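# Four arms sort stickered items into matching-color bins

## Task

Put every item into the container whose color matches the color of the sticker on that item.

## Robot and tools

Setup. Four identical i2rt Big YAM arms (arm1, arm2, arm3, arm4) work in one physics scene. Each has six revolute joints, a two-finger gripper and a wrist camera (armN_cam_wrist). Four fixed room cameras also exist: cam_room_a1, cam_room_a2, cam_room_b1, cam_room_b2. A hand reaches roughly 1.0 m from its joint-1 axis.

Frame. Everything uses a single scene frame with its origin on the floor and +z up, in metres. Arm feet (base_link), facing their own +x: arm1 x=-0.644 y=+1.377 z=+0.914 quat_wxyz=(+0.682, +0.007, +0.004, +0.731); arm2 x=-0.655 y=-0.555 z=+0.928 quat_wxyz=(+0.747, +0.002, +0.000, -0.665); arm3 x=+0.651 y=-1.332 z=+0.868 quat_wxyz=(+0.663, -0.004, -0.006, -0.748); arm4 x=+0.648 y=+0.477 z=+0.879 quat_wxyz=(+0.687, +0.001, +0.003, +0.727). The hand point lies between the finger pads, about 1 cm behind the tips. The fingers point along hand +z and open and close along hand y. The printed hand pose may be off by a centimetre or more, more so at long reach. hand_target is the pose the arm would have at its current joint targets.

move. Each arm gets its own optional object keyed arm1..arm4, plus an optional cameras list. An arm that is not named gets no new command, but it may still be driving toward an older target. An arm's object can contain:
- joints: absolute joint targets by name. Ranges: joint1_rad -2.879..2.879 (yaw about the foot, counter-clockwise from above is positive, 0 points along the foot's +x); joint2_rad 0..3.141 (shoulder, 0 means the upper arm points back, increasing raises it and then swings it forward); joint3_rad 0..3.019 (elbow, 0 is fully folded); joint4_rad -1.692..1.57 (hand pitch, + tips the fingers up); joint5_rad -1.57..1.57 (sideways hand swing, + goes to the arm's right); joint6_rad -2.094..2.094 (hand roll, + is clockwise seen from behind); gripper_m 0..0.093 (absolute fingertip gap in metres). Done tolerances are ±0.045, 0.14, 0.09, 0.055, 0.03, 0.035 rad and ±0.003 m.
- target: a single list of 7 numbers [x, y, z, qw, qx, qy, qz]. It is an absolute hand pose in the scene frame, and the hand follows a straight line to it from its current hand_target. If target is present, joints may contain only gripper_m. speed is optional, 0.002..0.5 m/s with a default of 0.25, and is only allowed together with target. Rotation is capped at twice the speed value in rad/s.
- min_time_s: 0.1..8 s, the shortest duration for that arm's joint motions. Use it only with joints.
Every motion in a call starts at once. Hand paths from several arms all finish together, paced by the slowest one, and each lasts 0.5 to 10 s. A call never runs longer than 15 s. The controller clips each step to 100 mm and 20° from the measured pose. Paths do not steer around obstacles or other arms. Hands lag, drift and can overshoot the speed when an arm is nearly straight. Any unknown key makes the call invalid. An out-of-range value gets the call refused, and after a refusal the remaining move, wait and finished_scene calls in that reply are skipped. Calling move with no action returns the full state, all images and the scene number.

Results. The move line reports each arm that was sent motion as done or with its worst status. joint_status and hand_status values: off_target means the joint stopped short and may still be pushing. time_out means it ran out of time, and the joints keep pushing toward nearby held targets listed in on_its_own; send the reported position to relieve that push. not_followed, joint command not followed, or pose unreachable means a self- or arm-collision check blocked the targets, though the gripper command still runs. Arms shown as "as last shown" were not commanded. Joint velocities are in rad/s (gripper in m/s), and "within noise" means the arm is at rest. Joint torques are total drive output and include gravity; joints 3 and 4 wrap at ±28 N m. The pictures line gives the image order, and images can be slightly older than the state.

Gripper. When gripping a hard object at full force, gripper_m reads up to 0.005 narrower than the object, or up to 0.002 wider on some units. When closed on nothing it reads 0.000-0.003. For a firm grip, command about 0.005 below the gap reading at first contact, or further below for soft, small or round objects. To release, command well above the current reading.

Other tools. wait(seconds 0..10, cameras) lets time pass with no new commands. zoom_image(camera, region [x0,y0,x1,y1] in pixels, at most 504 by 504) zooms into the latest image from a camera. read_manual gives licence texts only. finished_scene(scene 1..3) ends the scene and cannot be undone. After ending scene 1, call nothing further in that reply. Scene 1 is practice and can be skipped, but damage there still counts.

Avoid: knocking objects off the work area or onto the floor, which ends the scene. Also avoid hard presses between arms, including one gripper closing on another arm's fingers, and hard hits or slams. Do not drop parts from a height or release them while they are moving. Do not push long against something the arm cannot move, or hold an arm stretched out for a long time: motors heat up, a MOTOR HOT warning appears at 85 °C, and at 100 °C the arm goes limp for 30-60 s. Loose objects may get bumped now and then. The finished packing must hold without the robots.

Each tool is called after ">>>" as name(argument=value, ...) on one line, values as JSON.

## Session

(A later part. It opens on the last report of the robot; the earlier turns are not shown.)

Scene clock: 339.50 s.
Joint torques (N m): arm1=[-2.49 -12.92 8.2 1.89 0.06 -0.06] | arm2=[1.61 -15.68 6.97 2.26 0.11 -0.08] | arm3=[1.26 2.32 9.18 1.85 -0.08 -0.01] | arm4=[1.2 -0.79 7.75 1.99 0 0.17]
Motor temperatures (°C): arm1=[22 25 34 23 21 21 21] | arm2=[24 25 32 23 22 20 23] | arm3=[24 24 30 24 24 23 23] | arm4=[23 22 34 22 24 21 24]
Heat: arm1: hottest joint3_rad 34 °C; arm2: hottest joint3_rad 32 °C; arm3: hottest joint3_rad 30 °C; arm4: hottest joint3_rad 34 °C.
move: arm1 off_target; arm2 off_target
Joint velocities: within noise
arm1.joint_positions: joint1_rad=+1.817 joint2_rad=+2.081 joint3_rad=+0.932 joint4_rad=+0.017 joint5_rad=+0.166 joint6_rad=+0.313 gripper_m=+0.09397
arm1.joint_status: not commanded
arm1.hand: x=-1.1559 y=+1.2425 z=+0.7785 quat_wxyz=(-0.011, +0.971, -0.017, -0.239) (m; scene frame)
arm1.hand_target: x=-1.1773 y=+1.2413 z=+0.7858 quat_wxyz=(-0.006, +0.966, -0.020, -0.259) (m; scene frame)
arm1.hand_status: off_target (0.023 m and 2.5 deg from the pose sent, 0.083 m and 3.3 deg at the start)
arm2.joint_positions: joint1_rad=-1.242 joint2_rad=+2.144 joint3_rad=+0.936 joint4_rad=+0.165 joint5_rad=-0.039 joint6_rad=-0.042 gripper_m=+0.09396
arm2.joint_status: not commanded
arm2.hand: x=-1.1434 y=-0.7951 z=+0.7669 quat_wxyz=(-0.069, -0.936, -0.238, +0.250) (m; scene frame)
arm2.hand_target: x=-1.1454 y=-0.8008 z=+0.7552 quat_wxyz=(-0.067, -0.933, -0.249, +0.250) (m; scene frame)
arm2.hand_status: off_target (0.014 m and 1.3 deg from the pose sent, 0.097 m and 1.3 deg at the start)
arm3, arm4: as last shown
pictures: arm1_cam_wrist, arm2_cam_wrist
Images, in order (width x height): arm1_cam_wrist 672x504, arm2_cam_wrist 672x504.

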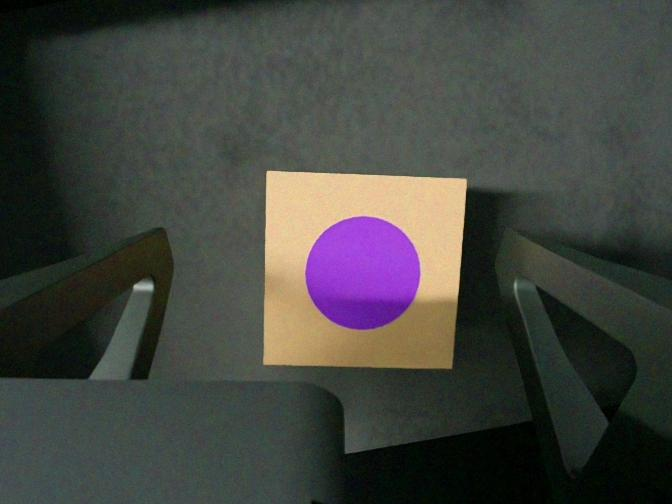

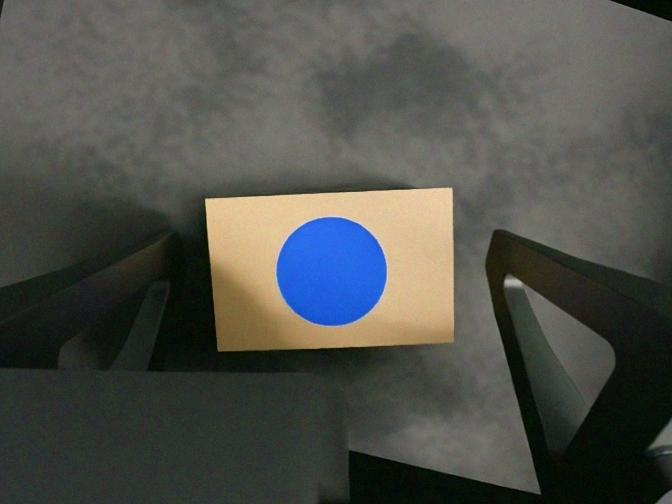

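>>> move(arm1={"target": [-1.178, 1.249, 0.766, 0.00542, -0.9657, 0.02023, 0.25874], "speed": 0.08}, arm2={"target": [-1.146, -0.801, 0.738, -0.06677, -0.93325, -0.2492, 0.25005], "speed": 0.08}, cameras=["arm1_cam_wrist","arm2_cam_wrist"])

Scene clock: 360.93 s.
Joint torques (N m): arm1=[-3.6 -12.86 7.8 1.84 0.08 -0.03] | arm2=[1.55 -15.74 6.35 2.22 0.06 -0.09] | arm3=[1.32 2.32 9.21 1.84 -0.09 -0.01] | arm4=[1.03 -1.03 7.66 1.89 -0.02 0.18]
Motor temperatures (°C): arm1=[21 25 33 23 21 21 21] | arm2=[24 26 30 23 22 20 23] | arm3=[24 24 30 24 24 23 23] | arm4=[23 22 33 22 24 21 24]
Heat: arm1: hottest joint3_rad 33 °C; arm2: hottest joint3_rad 30 °C; arm3: hottest joint3_rad 30 °C; arm4: hottest joint3_rad 33 °C.
move: arm1 off_target; arm2 off_target
Joint velocities: within noise
arm1.joint_positions: joint1_rad=+1.799 joint2_rad=+2.126 joint3_rad=+0.934 joint4_rad=+0.066 joint5_rad=+0.159 joint6_rad=+0.299 gripper_m=+0.09397
arm1.joint_status: not commanded
arm1.hand: x=-1.1571 y=+1.2504 z=+0.7611 quat_wxyz=(-0.011, +0.971, -0.018, -0.240) (m; scene frame)
arm1.hand_target: x=-1.1773 y=+1.2494 z=+0.7666 quat_wxyz=(-0.006, +0.966, -0.020, -0.259) (m; scene frame)
arm1.hand_status: off_target (0.021 m and 2.3 deg from the pose sent, 0.026 m and 2.5 deg at the start)
arm2.joint_positions: joint1_rad=-1.242 joint2_rad=+2.187 joint3_rad=+0.952 joint4_rad=+0.200 joint5_rad=-0.038 joint6_rad=-0.042 gripper_m=+0.09396
arm2.joint_status: not commanded
arm2.hand: x=-1.1470 y=-0.7965 z=+0.7526 quat_wxyz=(-0.070, -0.935, -0.238, +0.254) (m; scene frame)
arm2.hand_target: x=-1.1454 y=-0.8007 z=+0.7384 quat_wxyz=(-0.067, -0.933, -0.249, +0.250) (m; scene frame)
arm2.hand_status: off_target (0.015 m and 1.4 deg from the pose sent, 0.030 m and 1.3 deg at the start)
arm3, arm4: as last shown
pictures: arm1_cam_wrist, arm2_cam_wrist
Images, in order (width x height): arm1_cam_wrist 672x504, arm2_cam_wrist 672x504.

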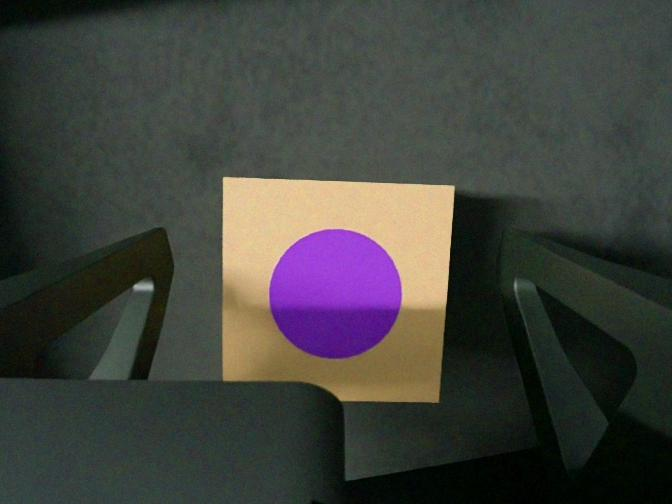

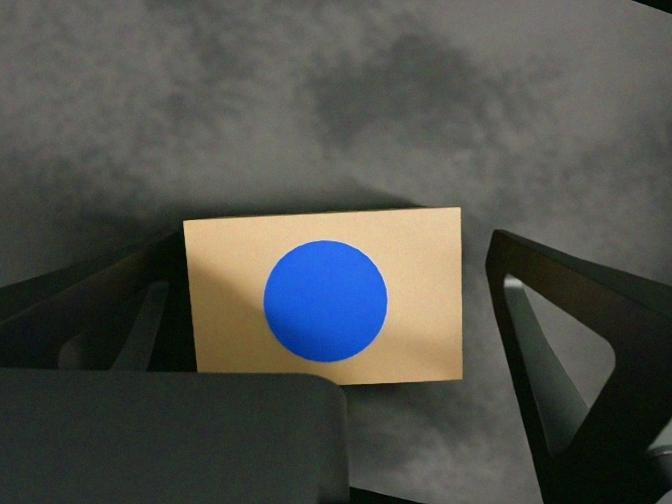

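>>> move(arm1={"joints": {"gripper_m": 0.046}}, arm2={"joints": {"gripper_m": 0.058}}, cameras=["arm1_cam_wrist","arm2_cam_wrist"])

Scene clock: 369.40 s.
Joint torques (N m): arm1=[-2.2 -12.86 7.73 1.91 0.13 -0.01] | arm2=[1.44 -15.68 6.37 2.22 0.01 -0.08] | arm3=[1.32 2.2 9.18 1.84 -0.09 -0.01] | arm4=[0.5 -1.03 7.57 2.03 -0.04 0.17]
Motor temperatures (°C): arm1=[21 25 33 23 21 21 21] | arm2=[24 26 30 23 22 20 23] | arm3=[24 24 30 24 24 23 23] | arm4=[23 22 32 22 24 21 24]
Heat: arm1: hottest joint3_rad 33 °C; arm2: hottest joint3_rad 30 °C; arm3: hottest joint3_rad 30 °C; arm4: hottest joint3_rad 32 °C.
move: arm1 off_target; arm2 off_target
Joint velocities: within noise
arm1.joint_positions: joint1_rad=+1.799 joint2_rad=+2.126 joint3_rad=+0.934 joint4_rad=+0.066 joint5_rad=+0.158 joint6_rad=+0.299 gripper_m=+0.05303
arm1.joint_status: gripper_m off_target (ended at +0.05306, target +0.04600)
arm1.hand: x=-1.1574 y=+1.2501 z=+0.7612 quat_wxyz=(-0.010, +0.970, -0.018, -0.240) (m; scene frame)
arm1.hand_target: x=-1.1773 y=+1.2494 z=+0.7666 quat_wxyz=(-0.006, +0.966, -0.020, -0.259) (m; scene frame)
arm1.hand_status: not commanded
arm2.joint_positions: joint1_rad=-1.242 joint2_rad=+2.187 joint3_rad=+0.952 joint4_rad=+0.200 joint5_rad=-0.037 joint6_rad=-0.043 gripper_m=+0.06915
arm2.joint_status: gripper_m off_target (ended at +0.06918, target +0.05800)
arm2.hand: x=-1.1472 y=-0.7964 z=+0.7527 quat_wxyz=(-0.069, -0.935, -0.238, +0.255) (m; scene frame)
arm2.hand_target: x=-1.1454 y=-0.8007 z=+0.7384 quat_wxyz=(-0.067, -0.933, -0.249, +0.250) (m; scene frame)
arm2.hand_status: not commanded
arm3.joint_positions: joint1_rad=+0.075 joint2_rad=+0.603 joint3_rad=+1.391 joint4_rad=-1.324 joint5_rad=-0.185 joint6_rad=-0.597 gripper_m=+0.09396
arm3.joint_status: not commanded
arm3.hand: x=+0.6714 y=-1.5539 z=+1.4174 quat_wxyz=(-0.295, -0.381, -0.775, +0.409) (m; scene frame)
arm3.hand_target: x=+0.6715 y=-1.5515 z=+1.4286 quat_wxyz=(-0.300, -0.376, -0.770, +0.420) (m; scene frame)
arm3.hand_status: not commanded
arm4: as last shown
pictures: arm1_cam_wrist, arm2_cam_wrist
Images, in order (width x height): arm1_cam_wrist 672x504, arm2_cam_wrist 672x504.

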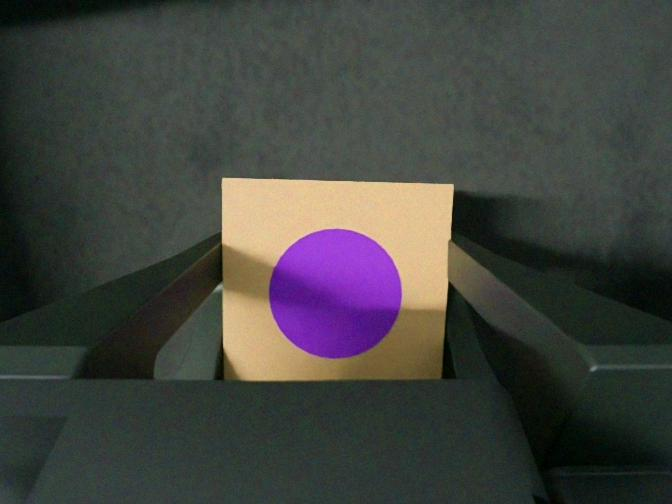

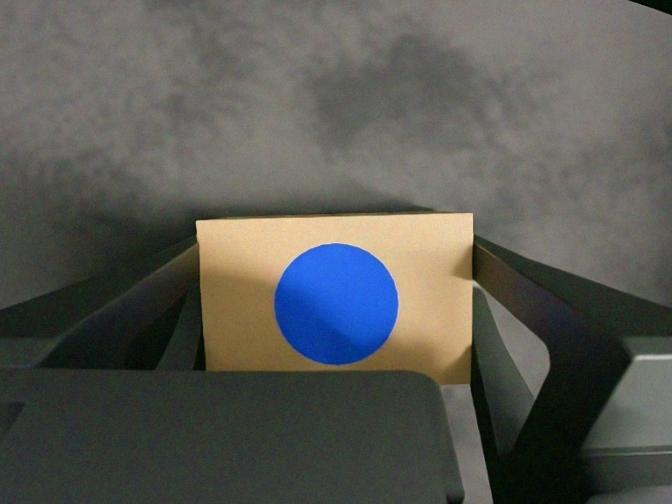

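>>> move(arm1={"target": [-1.178, 1.249, 1.0, 0.00542, -0.9657, 0.02023, 0.25874], "speed": 0.2}, arm2={"target": [-1.146, -0.801, 1.0, -0.06677, -0.93325, -0.2492, 0.25005], "speed": 0.2}, cameras=["arm1_cam_wrist","arm2_cam_wrist"])

Scene clock: 394.57 s.
Joint torques (N m): arm1=[-2.55 -12.4 13.38 0.85 0.11 -0.05] | arm2=[1.38 -15.85 13.61 1.22 -0.02 -0.07] | arm3=[1.14 2.26 9.25 1.88 -0.08 -0.02] | arm4=[0.62 -0.67 7.58 1.96 -0.02 0.17]
Motor temperatures (°C): arm1=[21 26 33 23 21 21 22] | arm2=[24 26 29 23 22 20 24] | arm3=[24 24 30 24 24 23 23] | arm4=[23 22 32 22 24 21 24]
Heat: arm1: hottest joint3_rad 33 °C; arm2: hottest joint3_rad 29 °C; arm3: hottest joint3_rad 30 °C; arm4: hottest joint3_rad 32 °C.
move: arm1 off_target; arm2 off_target
Joint velocities: within noise
arm1.joint_positions: joint1_rad=+1.798 joint2_rad=+1.646 joint3_rad=+1.010 joint4_rad=-0.498 joint5_rad=+0.157 joint6_rad=+0.295 gripper_m=+0.05303
arm1.joint_status: not commanded
arm1.hand: x=-1.1573 y=+1.2493 z=+0.9753 quat_wxyz=(-0.011, +0.971, -0.017, -0.237) (m; scene frame)
arm1.hand_target: x=-1.1769 y=+1.2495 z=+1.0003 quat_wxyz=(-0.006, +0.966, -0.020, -0.259) (m; scene frame)
arm1.hand_status: off_target (0.032 m and 2.7 deg from the pose sent, 0.240 m and 2.2 deg at the start)
arm2.joint_positions: joint1_rad=-1.242 joint2_rad=+1.622 joint3_rad=+0.971 joint4_rad=-0.428 joint5_rad=-0.037 joint6_rad=-0.044 gripper_m=+0.06915
arm2.joint_status: not commanded
arm2.hand: x=-1.1308 y=-0.7891 z=+0.9815 quat_wxyz=(-0.065, -0.940, -0.239, +0.233) (m; scene frame)
arm2.hand_target: x=-1.1451 y=-0.8007 z=+1.0003 quat_wxyz=(-0.067, -0.933, -0.249, +0.250) (m; scene frame)
arm2.hand_status: off_target (0.027 m and 2.4 deg from the pose sent, 0.247 m and 1.4 deg at the start)
arm3, arm4: as last shown
pictures: arm1_cam_wrist, arm2_cam_wrist
Images, in order (width x height): arm1_cam_wrist 672x504, arm2_cam_wrist 672x504.

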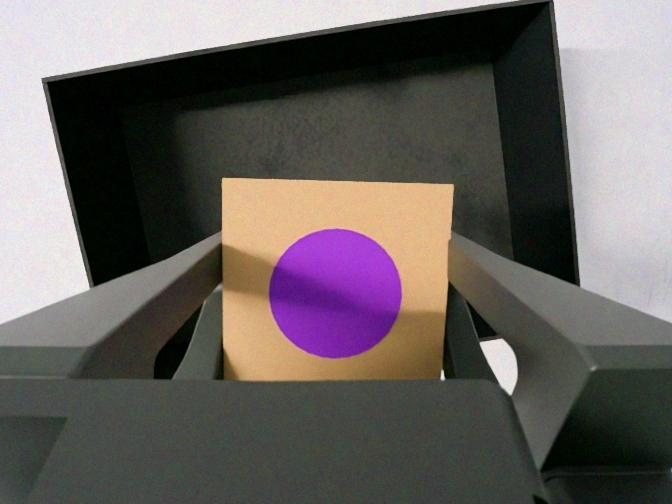

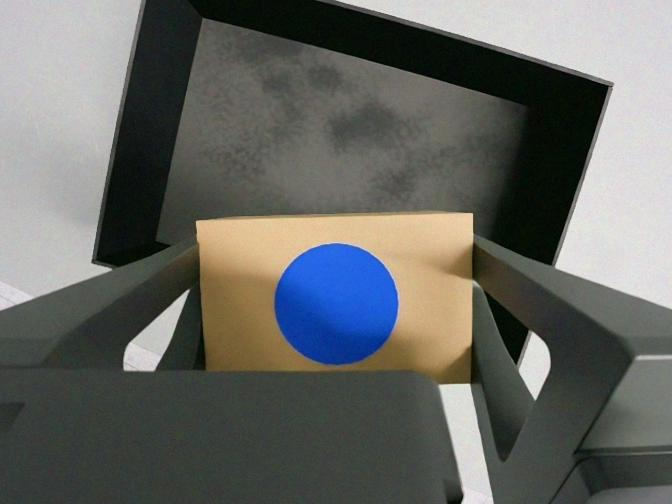

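>>> move(arm1={"joints": {"joint1_rad": -2.248, "joint2_rad": 0.65, "joint3_rad": 1.0, "joint4_rad": -1.3, "joint5_rad": 0, "joint6_rad": 0}, "min_time_s": 6}, arm2={"joints": {"joint1_rad": 2.121, "joint2_rad": 0.65, "joint3_rad": 1.0, "joint4_rad": -1.3, "joint5_rad": 0, "joint6_rad": 0}, "min_time_s": 6}, cameras=["arm1_cam_wrist","arm2_cam_wrist","cam_room_b1","cam_room_b2"])

Scene clock: 406.53 s.
Joint torques (N m): arm1=[-2.55 0.97 11.11 1.05 -0.03 -0.05] | arm2=[0.97 -2.55 14.01 1.4 0.13 0.21] | arm3=[1.32 2.37 9.21 1.87 -0.08 -0.01] | arm4=[0.97 -0.79 7.54 2 -0.01 0.18]
Motor temperatures (°C): arm1=[21 26 33 23 21 21 22] | arm2=[24 26 32 22 22 20 24] | arm3=[24 24 30 24 24 23 23] | arm4=[23 22 31 22 24 21 24]
Heat: arm1: hottest joint3_rad 33 °C; arm2: hottest joint3_rad 32 °C; arm3: hottest joint3_rad 30 °C; arm4: hottest joint3_rad 31 °C.
move: arm1 done; arm2 done
Joint velocities: within noise
arm1.joint_positions: joint1_rad=-2.243 joint2_rad=+0.656 joint3_rad=+0.997 joint4_rad=-1.291 joint5_rad=+0.002 joint6_rad=+0.008 gripper_m=+0.05298
arm1.joint_status: all done
arm1.hand: x=-0.4187 y=+1.2242 z=+1.2513 quat_wxyz=(-0.284, -0.286, -0.911, +0.091) (m; scene frame)
arm1.hand_target: x=-0.4216 y=+1.2249 z=+1.2533 quat_wxyz=(-0.284, -0.285, -0.911, +0.092) (m; scene frame)
arm1.hand_status: not commanded
arm2.joint_positions: joint1_rad=+2.118 joint2_rad=+0.657 joint3_rad=+0.971 joint4_rad=-1.288 joint5_rad=-0.003 joint6_rad=-0.014 gripper_m=+0.06911
arm2.joint_status: all done
arm2.hand: x=-0.4463 y=-0.3923 z=+1.2576 quat_wxyz=(-0.280, +0.318, -0.901, -0.096) (m; scene frame)
arm2.hand_target: x=-0.4476 y=-0.3931 z=+1.2720 quat_wxyz=(-0.290, +0.311, -0.899, -0.101) (m; scene frame)
arm2.hand_status: not commanded
arm3, arm4: as last shown
pictures: arm1_cam_wrist, arm2_cam_wrist, cam_room_b1, cam_room_b2
Images, in order (width x height): arm1_cam_wrist 672x504, arm2_cam_wrist 672x504, cam_room_b1 672x504, cam_room_b2 672x504.

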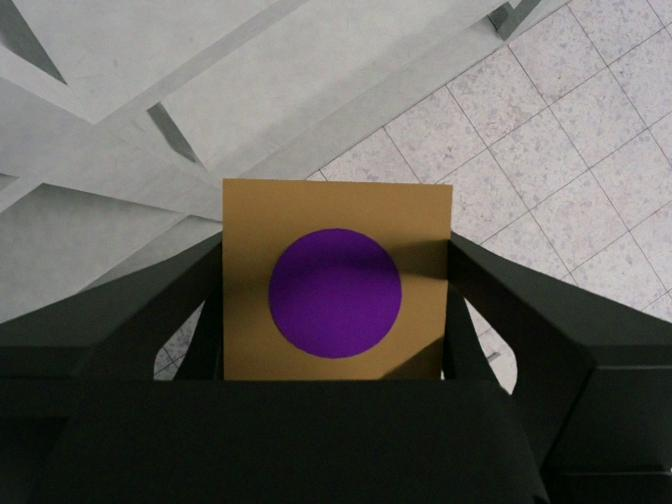

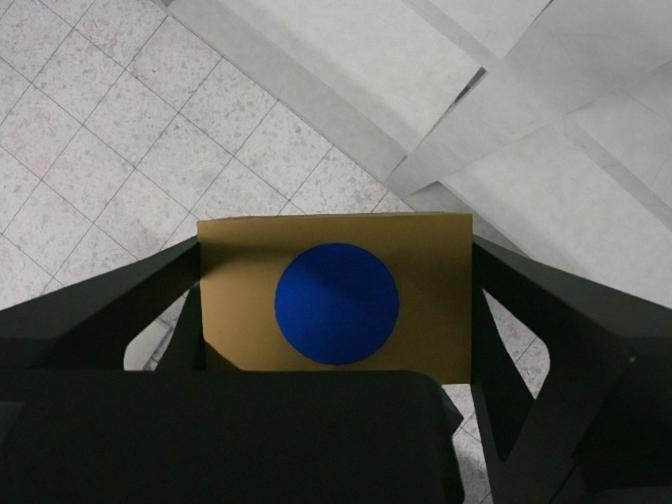

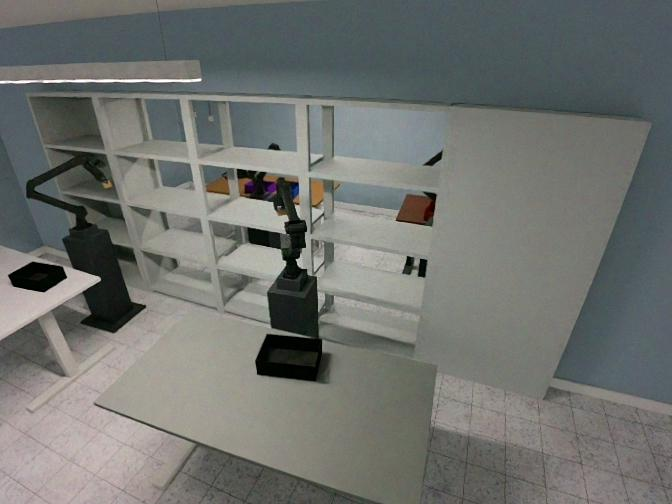

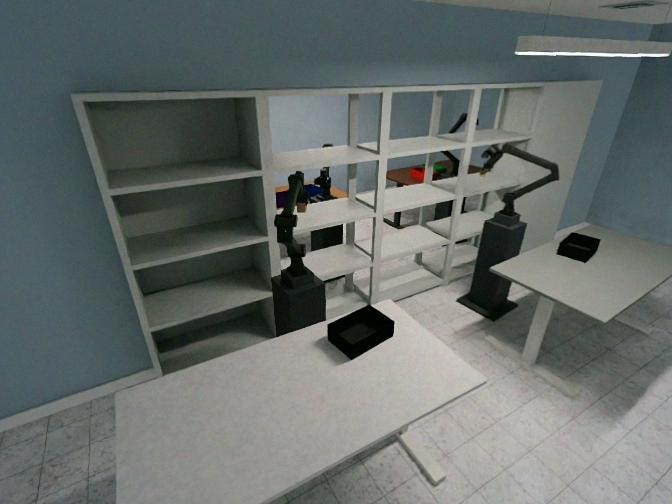

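>>> move(arm1={"target": [-0.31, 1.146, 1.075, 0.2284, 0.2903, 0.9264, -0.0716], "speed": 0.2}, arm2={"target": [-0.33, -0.30, 1.075, 0.2454, -0.3160, 0.9125, 0.0850], "speed": 0.2}, cameras=["arm1_cam_wrist","arm2_cam_wrist"])

>>> move(arm1={"target": [-0.01, 0.935, 1.065, 0.2284, 0.2903, 0.9264, -0.0716], "speed": 0.2}, arm2={"target": [-0.01, -0.045, 1.065, 0.2454, -0.3160, 0.9125, 0.0850], "speed": 0.2}, cameras=["arm1_cam_wrist","arm2_cam_wrist","arm4_cam_wrist","cam_room_a2","cam_room_b1"])

Scene clock: 419.90 s.
Joint torques (N m): arm1=[-2.2 -5.71 11.32 1.98 -0.01 0] | arm2=[1.03 -9 10.44 2.59 0.12 0.2] | arm3=[1.14 2.26 9.21 1.85 -0.08 -0.02] | arm4=[1.2 -1.08 7.71 1.99 -0.02 0.18]
Motor temperatures (°C): arm1=[21 25 34 23 21 21 22] | arm2=[24 26 34 22 22 20 24] | arm3=[24 24 30 24 24 23 23] | arm4=[23 22 31 22 24 21 24]
Heat: arm1: hottest joint3_rad 34 °C; arm2: hottest joint3_rad 34 °C; arm3: hottest joint3_rad 30 °C; arm4: hottest joint3_rad 31 °C.
move: arm1 off_target; arm2 done
Joint velocities: within noise
arm1.joint_positions: joint1_rad=-2.243 joint2_rad=+1.136 joint3_rad=+0.811 joint4_rad=-0.782 joint5_rad=-0.006 joint6_rad=+0.007 gripper_m=+0.05298
arm1.joint_status: not commanded
arm1.hand: x=-0.3141 y=+1.1521 z=+1.0671 quat_wxyz=(-0.213, -0.292, -0.930, +0.066) (m; scene frame)
arm1.hand_target: x=-0.3102 y=+1.1461 z=+1.0752 quat_wxyz=(-0.228, -0.290, -0.927, +0.072) (m; scene frame)
arm1.hand_status: off_target (0.011 m and 1.9 deg from the pose sent, 0.221 m and 7.0 deg at the start)
arm2.joint_positions: joint1_rad=+2.118 joint2_rad=+1.167 joint3_rad=+0.790 joint4_rad=-0.678 joint5_rad=-0.001 joint6_rad=-0.014 gripper_m=+0.06911
arm2.joint_status: not commanded
arm2.hand: x=-0.3299 y=-0.3013 z=+1.0787 quat_wxyz=(-0.243, +0.321, -0.911, -0.083) (m; scene frame)
arm2.hand_target: x=-0.3301 y=-0.3001 z=+1.0750 quat_wxyz=(-0.245, +0.316, -0.912, -0.085) (m; scene frame)
arm2.hand_status: done (0.004 m and 0.7 deg from the pose sent, 0.235 m and 4.4 deg at the start)
arm3, arm4: as last shown
pictures: arm1_cam_wrist, arm2_cam_wrist
Images, in order (width x height): arm1_cam_wrist 672x504, arm2_cam_wrist 672x504.

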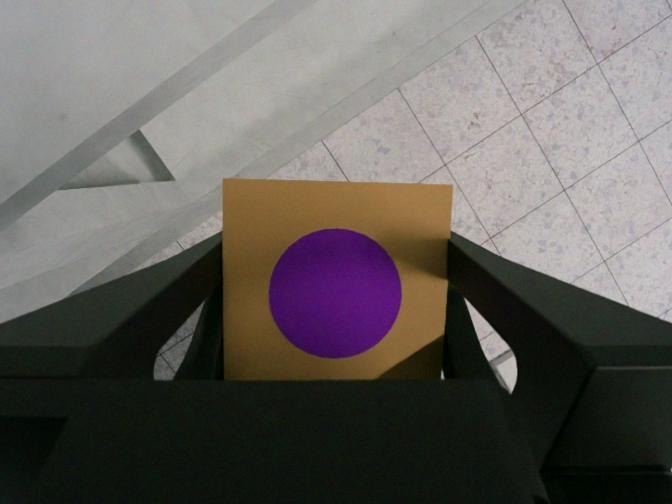

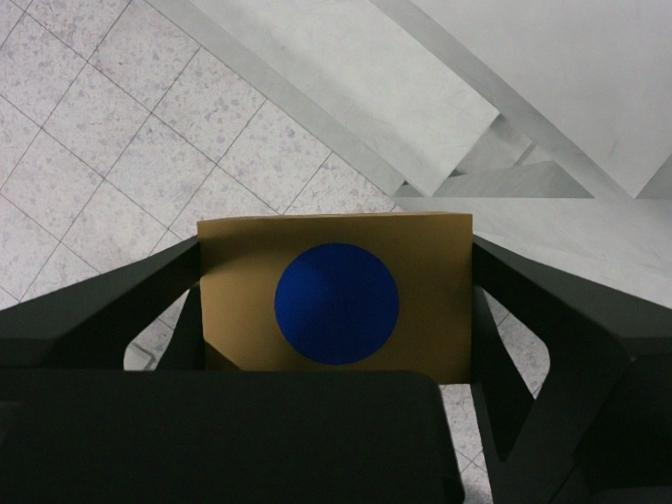

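Scene clock: 422.87 s.
Joint torques (N m): arm1=[-2.55 -19.49 17.33 0.87 -0.04 -0.06] | arm2=[1.26 -24.06 17.5 1.2 0.13 0.2] | arm3=[1.08 2.37 9.22 1.83 -0.08 -0.02] | arm4=[0.67 -0.79 7.72 2.04 -0.03 0.19]
Motor temperatures (°C): arm1=[21 25 35 23 21 21 22] | arm2=[24 26 35 22 22 20 24] | arm3=[24 24 30 24 24 23 23] | arm4=[23 22 31 22 24 21 24]
Heat: arm1: hottest joint3_rad 35 °C; arm2: hottest joint3_rad 35 °C; arm3: hottest joint3_rad 30 °C; arm4: hottest joint3_rad 31 °C.
move: arm1 off_target; arm2 off_target
Joint velocities: within noise
arm1.joint_positions: joint1_rad=-2.243 joint2_rad=+2.090 joint3_rad=+1.910 joint4_rad=-0.946 joint5_rad=-0.006 joint6_rad=+0.007 gripper_m=+0.05298
arm1.joint_status: not commanded
arm1.hand: x=-0.0227 y=+0.9512 z=+1.0363 quat_wxyz=(-0.204, -0.292, -0.932, +0.063) (m; scene frame)
arm1.hand_target: x=-0.0118 y=+0.9362 z=+1.0653 quat_wxyz=(-0.229, -0.290, -0.926, +0.072) (m; scene frame)
arm1.hand_status: off_target (0.035 m and 3.1 deg from the pose sent, 0.374 m and 1.9 deg at the start)
arm2.joint_positions: joint1_rad=+2.118 joint2_rad=+2.231 joint3_rad=+2.124 joint4_rad=-0.958 joint5_rad=+0.000 joint6_rad=-0.011 gripper_m=+0.06911
arm2.joint_status: not commanded
arm2.hand: x=-0.0190 y=-0.0581 z=+1.0613 quat_wxyz=(-0.238, +0.320, -0.913, -0.082) (m; scene frame)
arm2.hand_target: x=-0.0109 y=-0.0457 z=+1.0652 quat_wxyz=(-0.247, +0.316, -0.912, -0.086) (m; scene frame)
arm2.hand_status: off_target (0.016 m and 1.0 deg from the pose sent, 0.410 m and 0.7 deg at the start)
arm3, arm4: as last shown
pictures: arm1_cam_wrist, arm2_cam_wrist, arm4_cam_wrist, cam_room_a2, cam_room_b1
Images, in order (width x height): arm1_cam_wrist 672x504, arm2_cam_wrist 672x504, arm4_cam_wrist 672x504, cam_room_a2 672x504, cam_room_b1 672x504.

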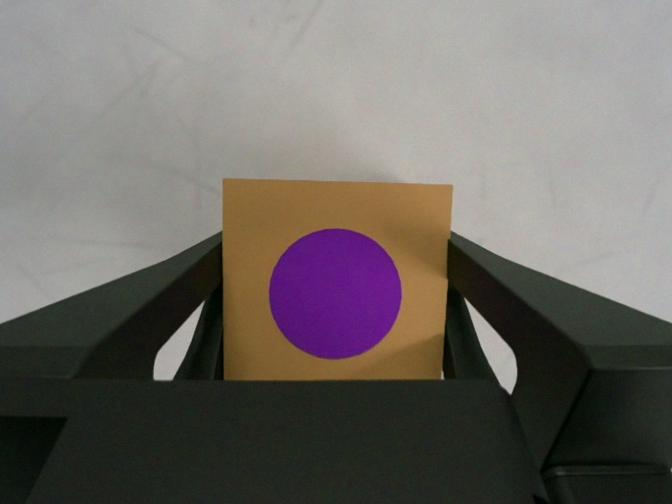

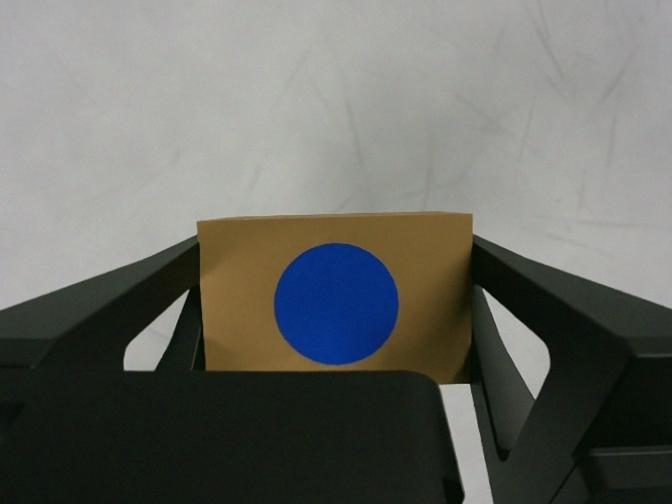

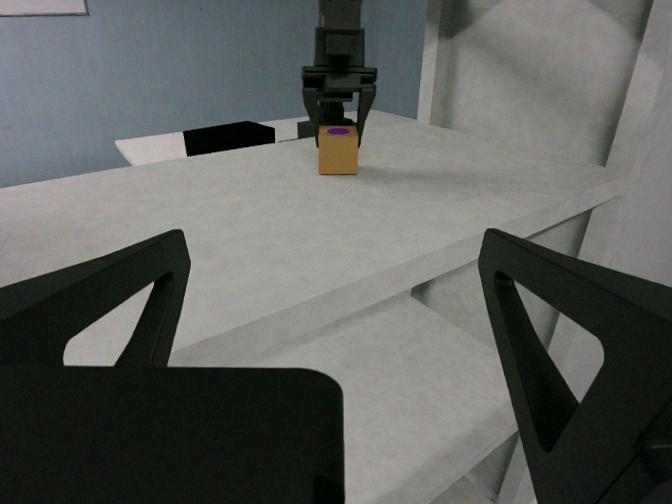

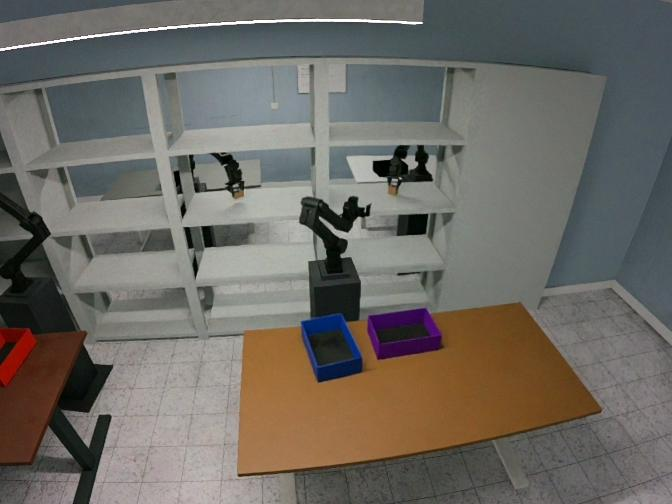

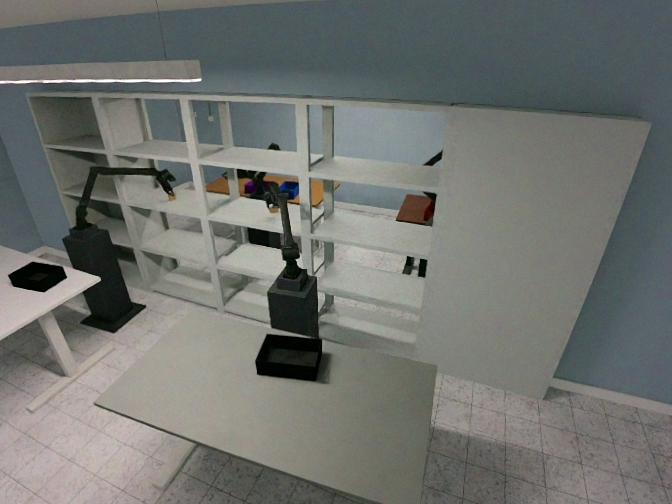

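>>> move(arm1={"target": [-0.01, 0.935, 1.042, 0.2510, 0.2885, 0.9206, -0.0786], "speed": 0.08}, arm2={"target": [-0.01, -0.045, 1.01, 0.2525, -0.3153, 0.9105, 0.0874], "speed": 0.08}, cameras=["arm1_cam_wrist","arm2_cam_wrist","arm4_cam_wrist"])

Scene clock: 433.73 s.
Joint torques (N m): arm1=[-2.43 -20.01 11.44 2.02 -0.01 -0.01] | arm2=[1.2 -24.18 11.19 2.66 0.14 0.21] | arm3=[1.38 2.26 9.2 1.81 -0.08 -0.02] | arm4=[0.32 -1.14 7.69 2.13 0 0.2]
Motor temperatures (°C): arm1=[21 25 37 23 21 21 22] | arm2=[24 26 35 22 22 20 24] | arm3=[24 24 30 24 24 23 23] | arm4=[23 22 31 22 24 21 24]
Heat: arm1: hottest joint3_rad 37 °C; arm2: hottest joint3_rad 35 °C; arm3: hottest joint3_rad 30 °C; arm4: hottest joint3_rad 31 °C.
move: arm1 off_target; arm2 off_target
Joint velocities: within noise
arm1.joint_positions: joint1_rad=-2.243 joint2_rad=+2.090 joint3_rad=+1.882 joint4_rad=-0.845 joint5_rad=-0.006 joint6_rad=+0.006 gripper_m=+0.05298
arm1.joint_status: not commanded
arm1.hand: x=-0.0114 y=+0.9435 z=+1.0337 quat_wxyz=(-0.238, -0.289, -0.925, +0.073) (m; scene frame)
arm1.hand_target: x=-0.0102 y=+0.9352 z=+1.0421 quat_wxyz=(-0.251, -0.288, -0.921, +0.079) (m; scene frame)
arm1.hand_status: off_target (0.012 m and 1.7 deg from the pose sent, 0.021 m and 5.8 deg at the start)
arm2.joint_positions: joint1_rad=+2.118 joint2_rad=+2.248 joint3_rad=+2.082 joint4_rad=-0.842 joint5_rad=+0.000 joint6_rad=-0.011 gripper_m=+0.06911
arm2.joint_status: not commanded
arm2.hand: x=-0.0086 y=-0.0500 z=+1.0407 quat_wxyz=(-0.264, +0.318, -0.906, -0.090) (m; scene frame)
arm2.hand_target: x=-0.0111 y=-0.0459 z=+1.0103 quat_wxyz=(-0.252, +0.315, -0.911, -0.087) (m; scene frame)
arm2.hand_status: off_target (0.031 m and 1.5 deg from the pose sent, 0.054 m and 1.9 deg at the start)
arm3: as last shown
arm4.joint_positions: joint1_rad=+0.875 joint2_rad=+0.817 joint3_rad=+0.122 joint4_rad=+0.860 joint5_rad=+0.000 joint6_rad=-0.013 gripper_m=+0.09397
arm4.joint_status: not commanded
arm4.hand: x=+0.3681 y=+0.6875 z=+1.1288 quat_wxyz=(-0.243, +0.614, -0.201, -0.724) (m; scene frame)
arm4.hand_target: x=+0.3682 y=+0.6869 z=+1.1301 quat_wxyz=(-0.238, +0.609, -0.203, -0.729) (m; scene frame)
arm4.hand_status: not commanded
pictures: arm1_cam_wrist, arm2_cam_wrist, arm4_cam_wrist
Images, in order (width x height): arm1_cam_wrist 672x504, arm2_cam_wrist 672x504, arm4_cam_wrist 672x504.

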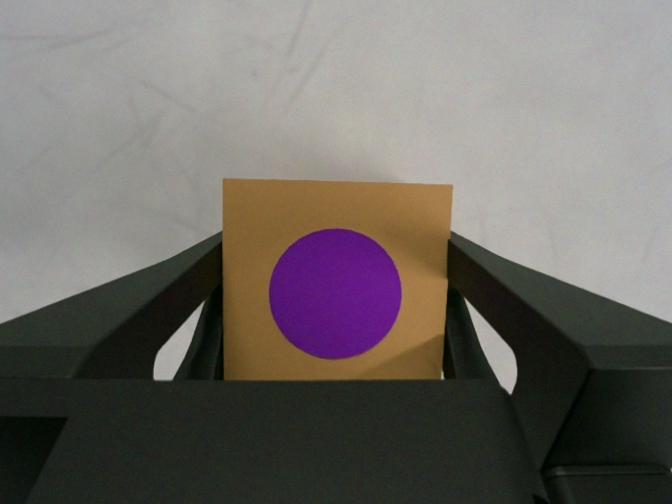

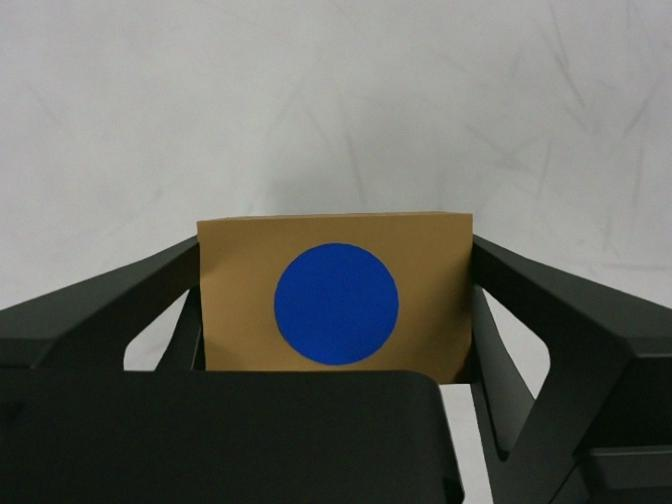

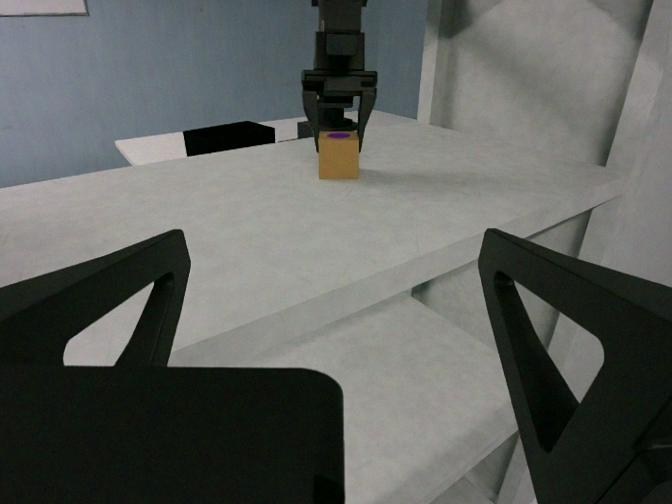

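>>> move(arm1={"target": [-0.01, 0.935, 1.0, 0.2510, 0.2885, 0.9206, -0.0786], "speed": 0.08}, arm2={"target": [-0.01, -0.045, 0.975, 0.2454, -0.3160, 0.9125, 0.0850], "speed": 0.08}, cameras=["arm4_cam_wrist"])

Scene clock: 439.17 s.
Joint torques (N m): arm1=[-2.67 -17.14 8.83 1.83 -0.05 -0.03] | arm2=[1.32 -22.59 10.18 2.62 0.13 0.18] | arm3=[1.14 2.2 9.24 1.84 -0.08 -0.01] | arm4=[0.97 -0.97 7.5 1.92 -0.02 0.15]
Motor temperatures (°C): arm1=[21 25 37 23 21 21 22] | arm2=[24 26 35 23 22 20 24] | arm3=[24 24 30 24 24 23 23] | arm4=[23 22 31 22 24 21 24]
Heat: arm1: hottest joint3_rad 37 °C; arm2: hottest joint3_rad 35 °C; arm3: hottest joint3_rad 30 °C; arm4: hottest joint3_rad 31 °C.
move: arm1 off_target; arm2 off_target
Joint velocities: within noise
arm1.joint_positions: joint1_rad=-2.243 joint2_rad=+2.085 joint3_rad=+1.847 joint4_rad=-0.750 joint5_rad=-0.006 joint6_rad=+0.003 gripper_m=+0.05298
arm1.joint_status: not commanded
arm1.hand: x=-0.0033 y=+0.9378 z=+1.0321 quat_wxyz=(-0.268, -0.285, -0.917, +0.083) (m; scene frame)
arm1.hand_target: x=-0.0108 y=+0.9357 z=+1.0005 quat_wxyz=(-0.251, -0.289, -0.921, +0.079) (m; scene frame)
arm1.hand_status: off_target (0.033 m and 2.1 deg from the pose sent, 0.035 m and 1.7 deg at the start)
arm2.joint_positions: joint1_rad=+2.118 joint2_rad=+2.259 joint3_rad=+2.063 joint4_rad=-0.794 joint5_rad=+0.000 joint6_rad=-0.009 gripper_m=+0.06912
arm2.joint_status: not commanded
arm2.hand: x=-0.0050 y=-0.0472 z=+1.0287 quat_wxyz=(-0.272, +0.316, -0.904, -0.093) (m; scene frame)
arm2.hand_target: x=-0.0122 y=-0.0469 z=+0.9765 quat_wxyz=(-0.246, +0.316, -0.912, -0.085) (m; scene frame)
arm2.hand_status: off_target (0.054 m and 3.4 deg from the pose sent, 0.066 m and 2.3 deg at the start)
arm3, arm4: as last shown
pictures: arm4_cam_wrist
Images, in order (width x height): arm4_cam_wrist 672x504.

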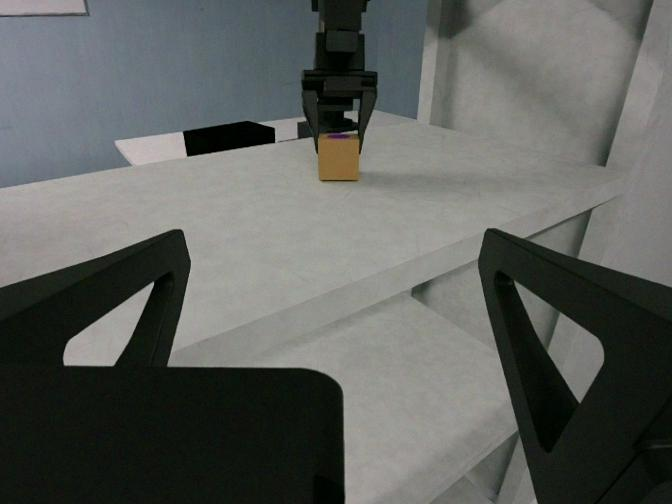

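>>> move(arm1={"joints": {"joint2_rad": 2.085, "joint3_rad": 1.882, "joint4_rad": -0.887}, "min_time_s": 1.0}, arm2={"joints": {"joint2_rad": 2.259, "joint3_rad": 2.08, "joint4_rad": -0.868}, "min_time_s": 1.0}, cameras=["arm4_cam_wrist","cam_room_a2"])

Scene clock: 464.57 s.
Joint torques (N m): arm1=[-2.08 -18.9 13.14 0.1 -0.06 0.03] | arm2=[1.08 -26.93 13.3 0.76 0.14 0.14] | arm3=[1.08 2.32 9.2 1.88 -0.08 -0.02] | arm4=[1.38 -1.26 7.64 2.15 -0.02 0.16]
Motor temperatures (°C): arm1=[21 26 34 23 21 21 23] | arm2=[24 27 33 23 22 20 25] | arm3=[24 24 30 24 24 23 23] | arm4=[23 21 31 22 24 21 24]
Heat: arm1: hottest joint3_rad 34 °C; arm2: hottest joint3_rad 33 °C; arm3: hottest joint3_rad 30 °C; arm4: hottest joint3_rad 31 °C.
move: arm1 done; arm2 done
Joint velocities: within noise
arm1.joint_positions: joint1_rad=-2.243 joint2_rad=+2.077 joint3_rad=+1.859 joint4_rad=-0.856 joint5_rad=-0.006 joint6_rad=+0.000 gripper_m=+0.05298
arm1.joint_status: all done
arm1.hand: x=-0.0191 y=+0.9487 z=+1.0308 quat_wxyz=(-0.228, -0.287, -0.928, +0.071) (m; scene frame)
arm1.hand_target: x=-0.0221 y=+0.9439 z=+1.0332 quat_wxyz=(-0.221, -0.291, -0.928, +0.069) (m; scene frame)
arm1.hand_status: not commanded
arm2.joint_positions: joint1_rad=+2.118 joint2_rad=+2.254 joint3_rad=+2.063 joint4_rad=-0.843 joint5_rad=+0.000 joint6_rad=-0.005 gripper_m=+0.06912
arm2.joint_status: all done
arm2.hand: x=-0.0130 y=-0.0535 z=+1.0264 quat_wxyz=(-0.252, +0.316, -0.910, -0.087) (m; scene frame)
arm2.hand_target: x=-0.0163 y=-0.0502 z=+1.0279 quat_wxyz=(-0.246, +0.316, -0.912, -0.085) (m; scene frame)
arm2.hand_status: not commanded
arm3, arm4: as last shown
pictures: arm4_cam_wrist, cam_room_a2
Images, in order (width x height): arm4_cam_wrist 672x504, cam_room_a2 672x504.

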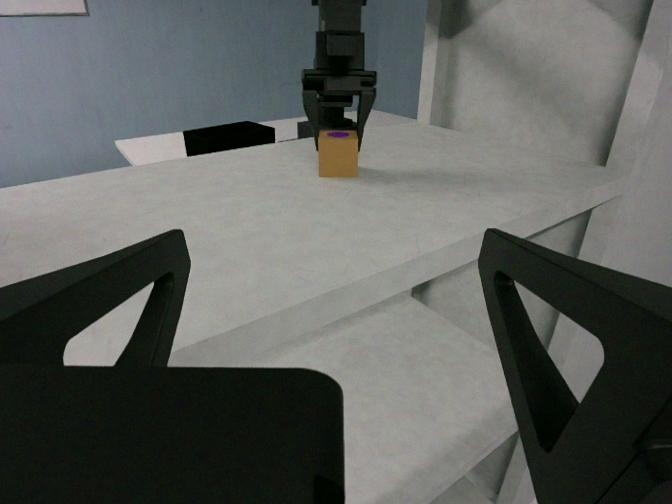

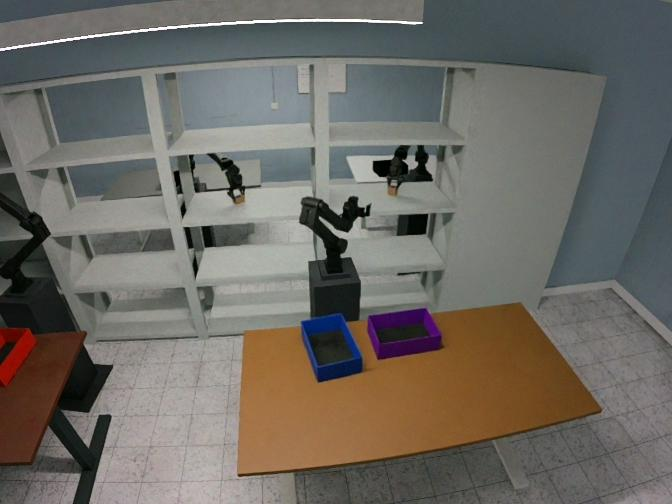

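>>> zoom_image(camera="arm4_cam_wrist", region=[280, 100, 430, 212])

>>> zoom_image(camera="cam_room_a2", region=[200, 140, 300, 215])

Scaled by 3.360.

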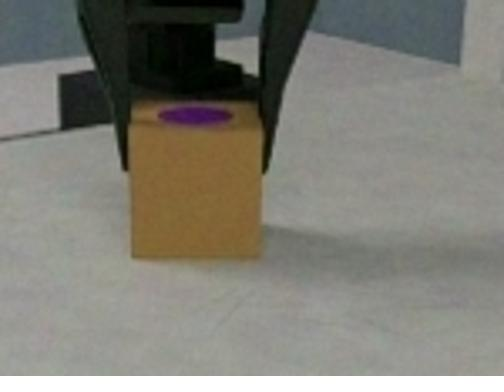

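Scaled by 5.040.

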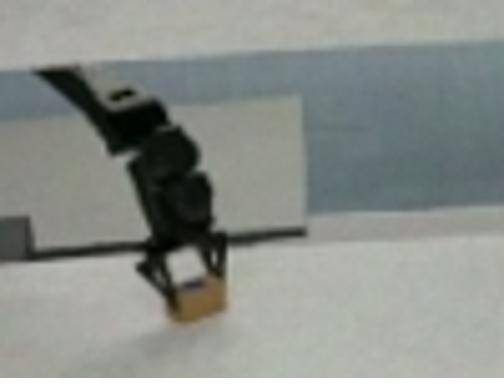

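>>> move(arm1={"joints": {"gripper_m": 0.085}}, arm2={"joints": {"gripper_m": 0.093}}, cameras=["arm1_cam_wrist","arm2_cam_wrist","arm4_cam_wrist"])

Scene clock: 475.90 s.
Joint torques (N m): arm1=[-2.49 -19.55 12.93 0.79 -0.09 0.06] | arm2=[1.14 -26.93 13.26 1.26 0.13 0.13] | arm3=[1.44 2.32 9.21 1.84 -0.09 -0.01] | arm4=[0.97 -0.97 7.6 1.95 -0.04 0.19]
Motor temperatures (°C): arm1=[21 27 35 23 21 21 23] | arm2=[24 27 33 22 22 20 25] | arm3=[24 24 31 24 24 23 23] | arm4=[23 21 31 22 24 21 24]
Heat: arm1: hottest joint3_rad 35 °C; arm2: hottest joint3_rad 33 °C; arm3: hottest joint3_rad 31 °C; arm4: hottest joint3_rad 31 °C.
move: arm1 done; arm2 done
Joint velocities: within noise
arm1.joint_positions: joint1_rad=-2.243 joint2_rad=+2.080 joint3_rad=+1.859 joint4_rad=-0.876 joint5_rad=-0.006 joint6_rad=+0.000 gripper_m=+0.08496
arm1.joint_status: all done
arm1.hand: x=-0.0227 y=+0.9512 z=+1.0269 quat_wxyz=(-0.217, -0.288, -0.930, +0.068) (m; scene frame)
arm1.hand_target: x=-0.0221 y=+0.9439 z=+1.0332 quat_wxyz=(-0.221, -0.291, -0.928, +0.069) (m; scene frame)
arm1.hand_status: not commanded
arm2.joint_positions: joint1_rad=+2.118 joint2_rad=+2.254 joint3_rad=+2.063 joint4_rad=-0.855 joint5_rad=+0.000 joint6_rad=-0.005 gripper_m=+0.09292
arm2.joint_status: all done
arm2.hand: x=-0.0150 y=-0.0550 z=+1.0249 quat_wxyz=(-0.247, +0.317, -0.912, -0.085) (m; scene frame)
arm2.hand_target: x=-0.0163 y=-0.0502 z=+1.0279 quat_wxyz=(-0.246, +0.316, -0.912, -0.085) (m; scene frame)
arm2.hand_status: not commanded
arm3.joint_positions: joint1_rad=+0.075 joint2_rad=+0.603 joint3_rad=+1.391 joint4_rad=-1.324 joint5_rad=-0.185 joint6_rad=-0.597 gripper_m=+0.09396
arm3.joint_status: not commanded
arm3.hand: x=+0.6714 y=-1.5539 z=+1.4174 quat_wxyz=(-0.295, -0.381, -0.775, +0.409) (m; scene frame)
arm3.hand_target: x=+0.6715 y=-1.5515 z=+1.4286 quat_wxyz=(-0.300, -0.376, -0.770, +0.420) (m; scene frame)
arm3.hand_status: not commanded
arm4: as last shown
pictures: arm1_cam_wrist, arm2_cam_wrist, arm4_cam_wrist
Images, in order (width x height): arm1_cam_wrist 672x504, arm2_cam_wrist 672x504, arm4_cam_wrist 672x504.

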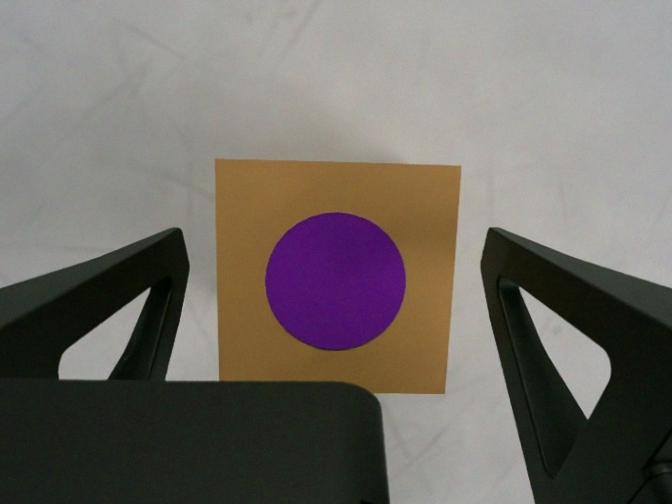

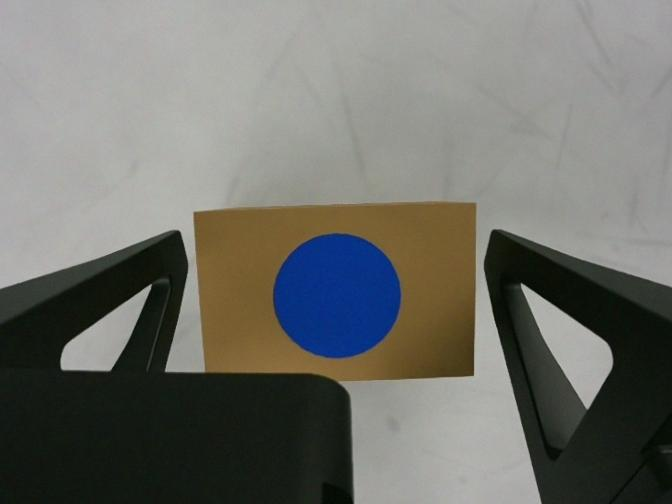

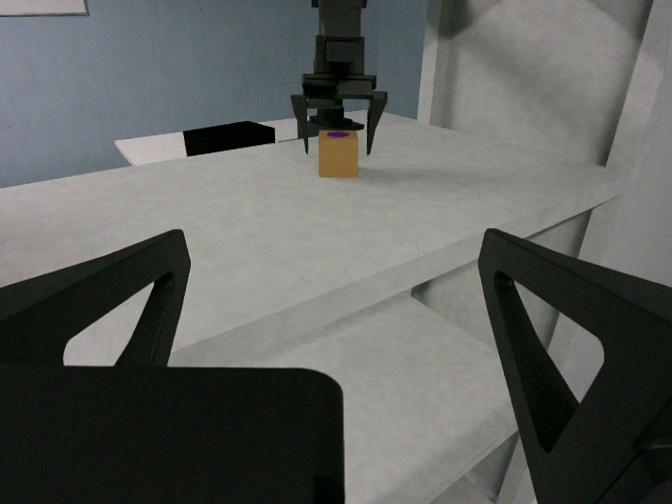

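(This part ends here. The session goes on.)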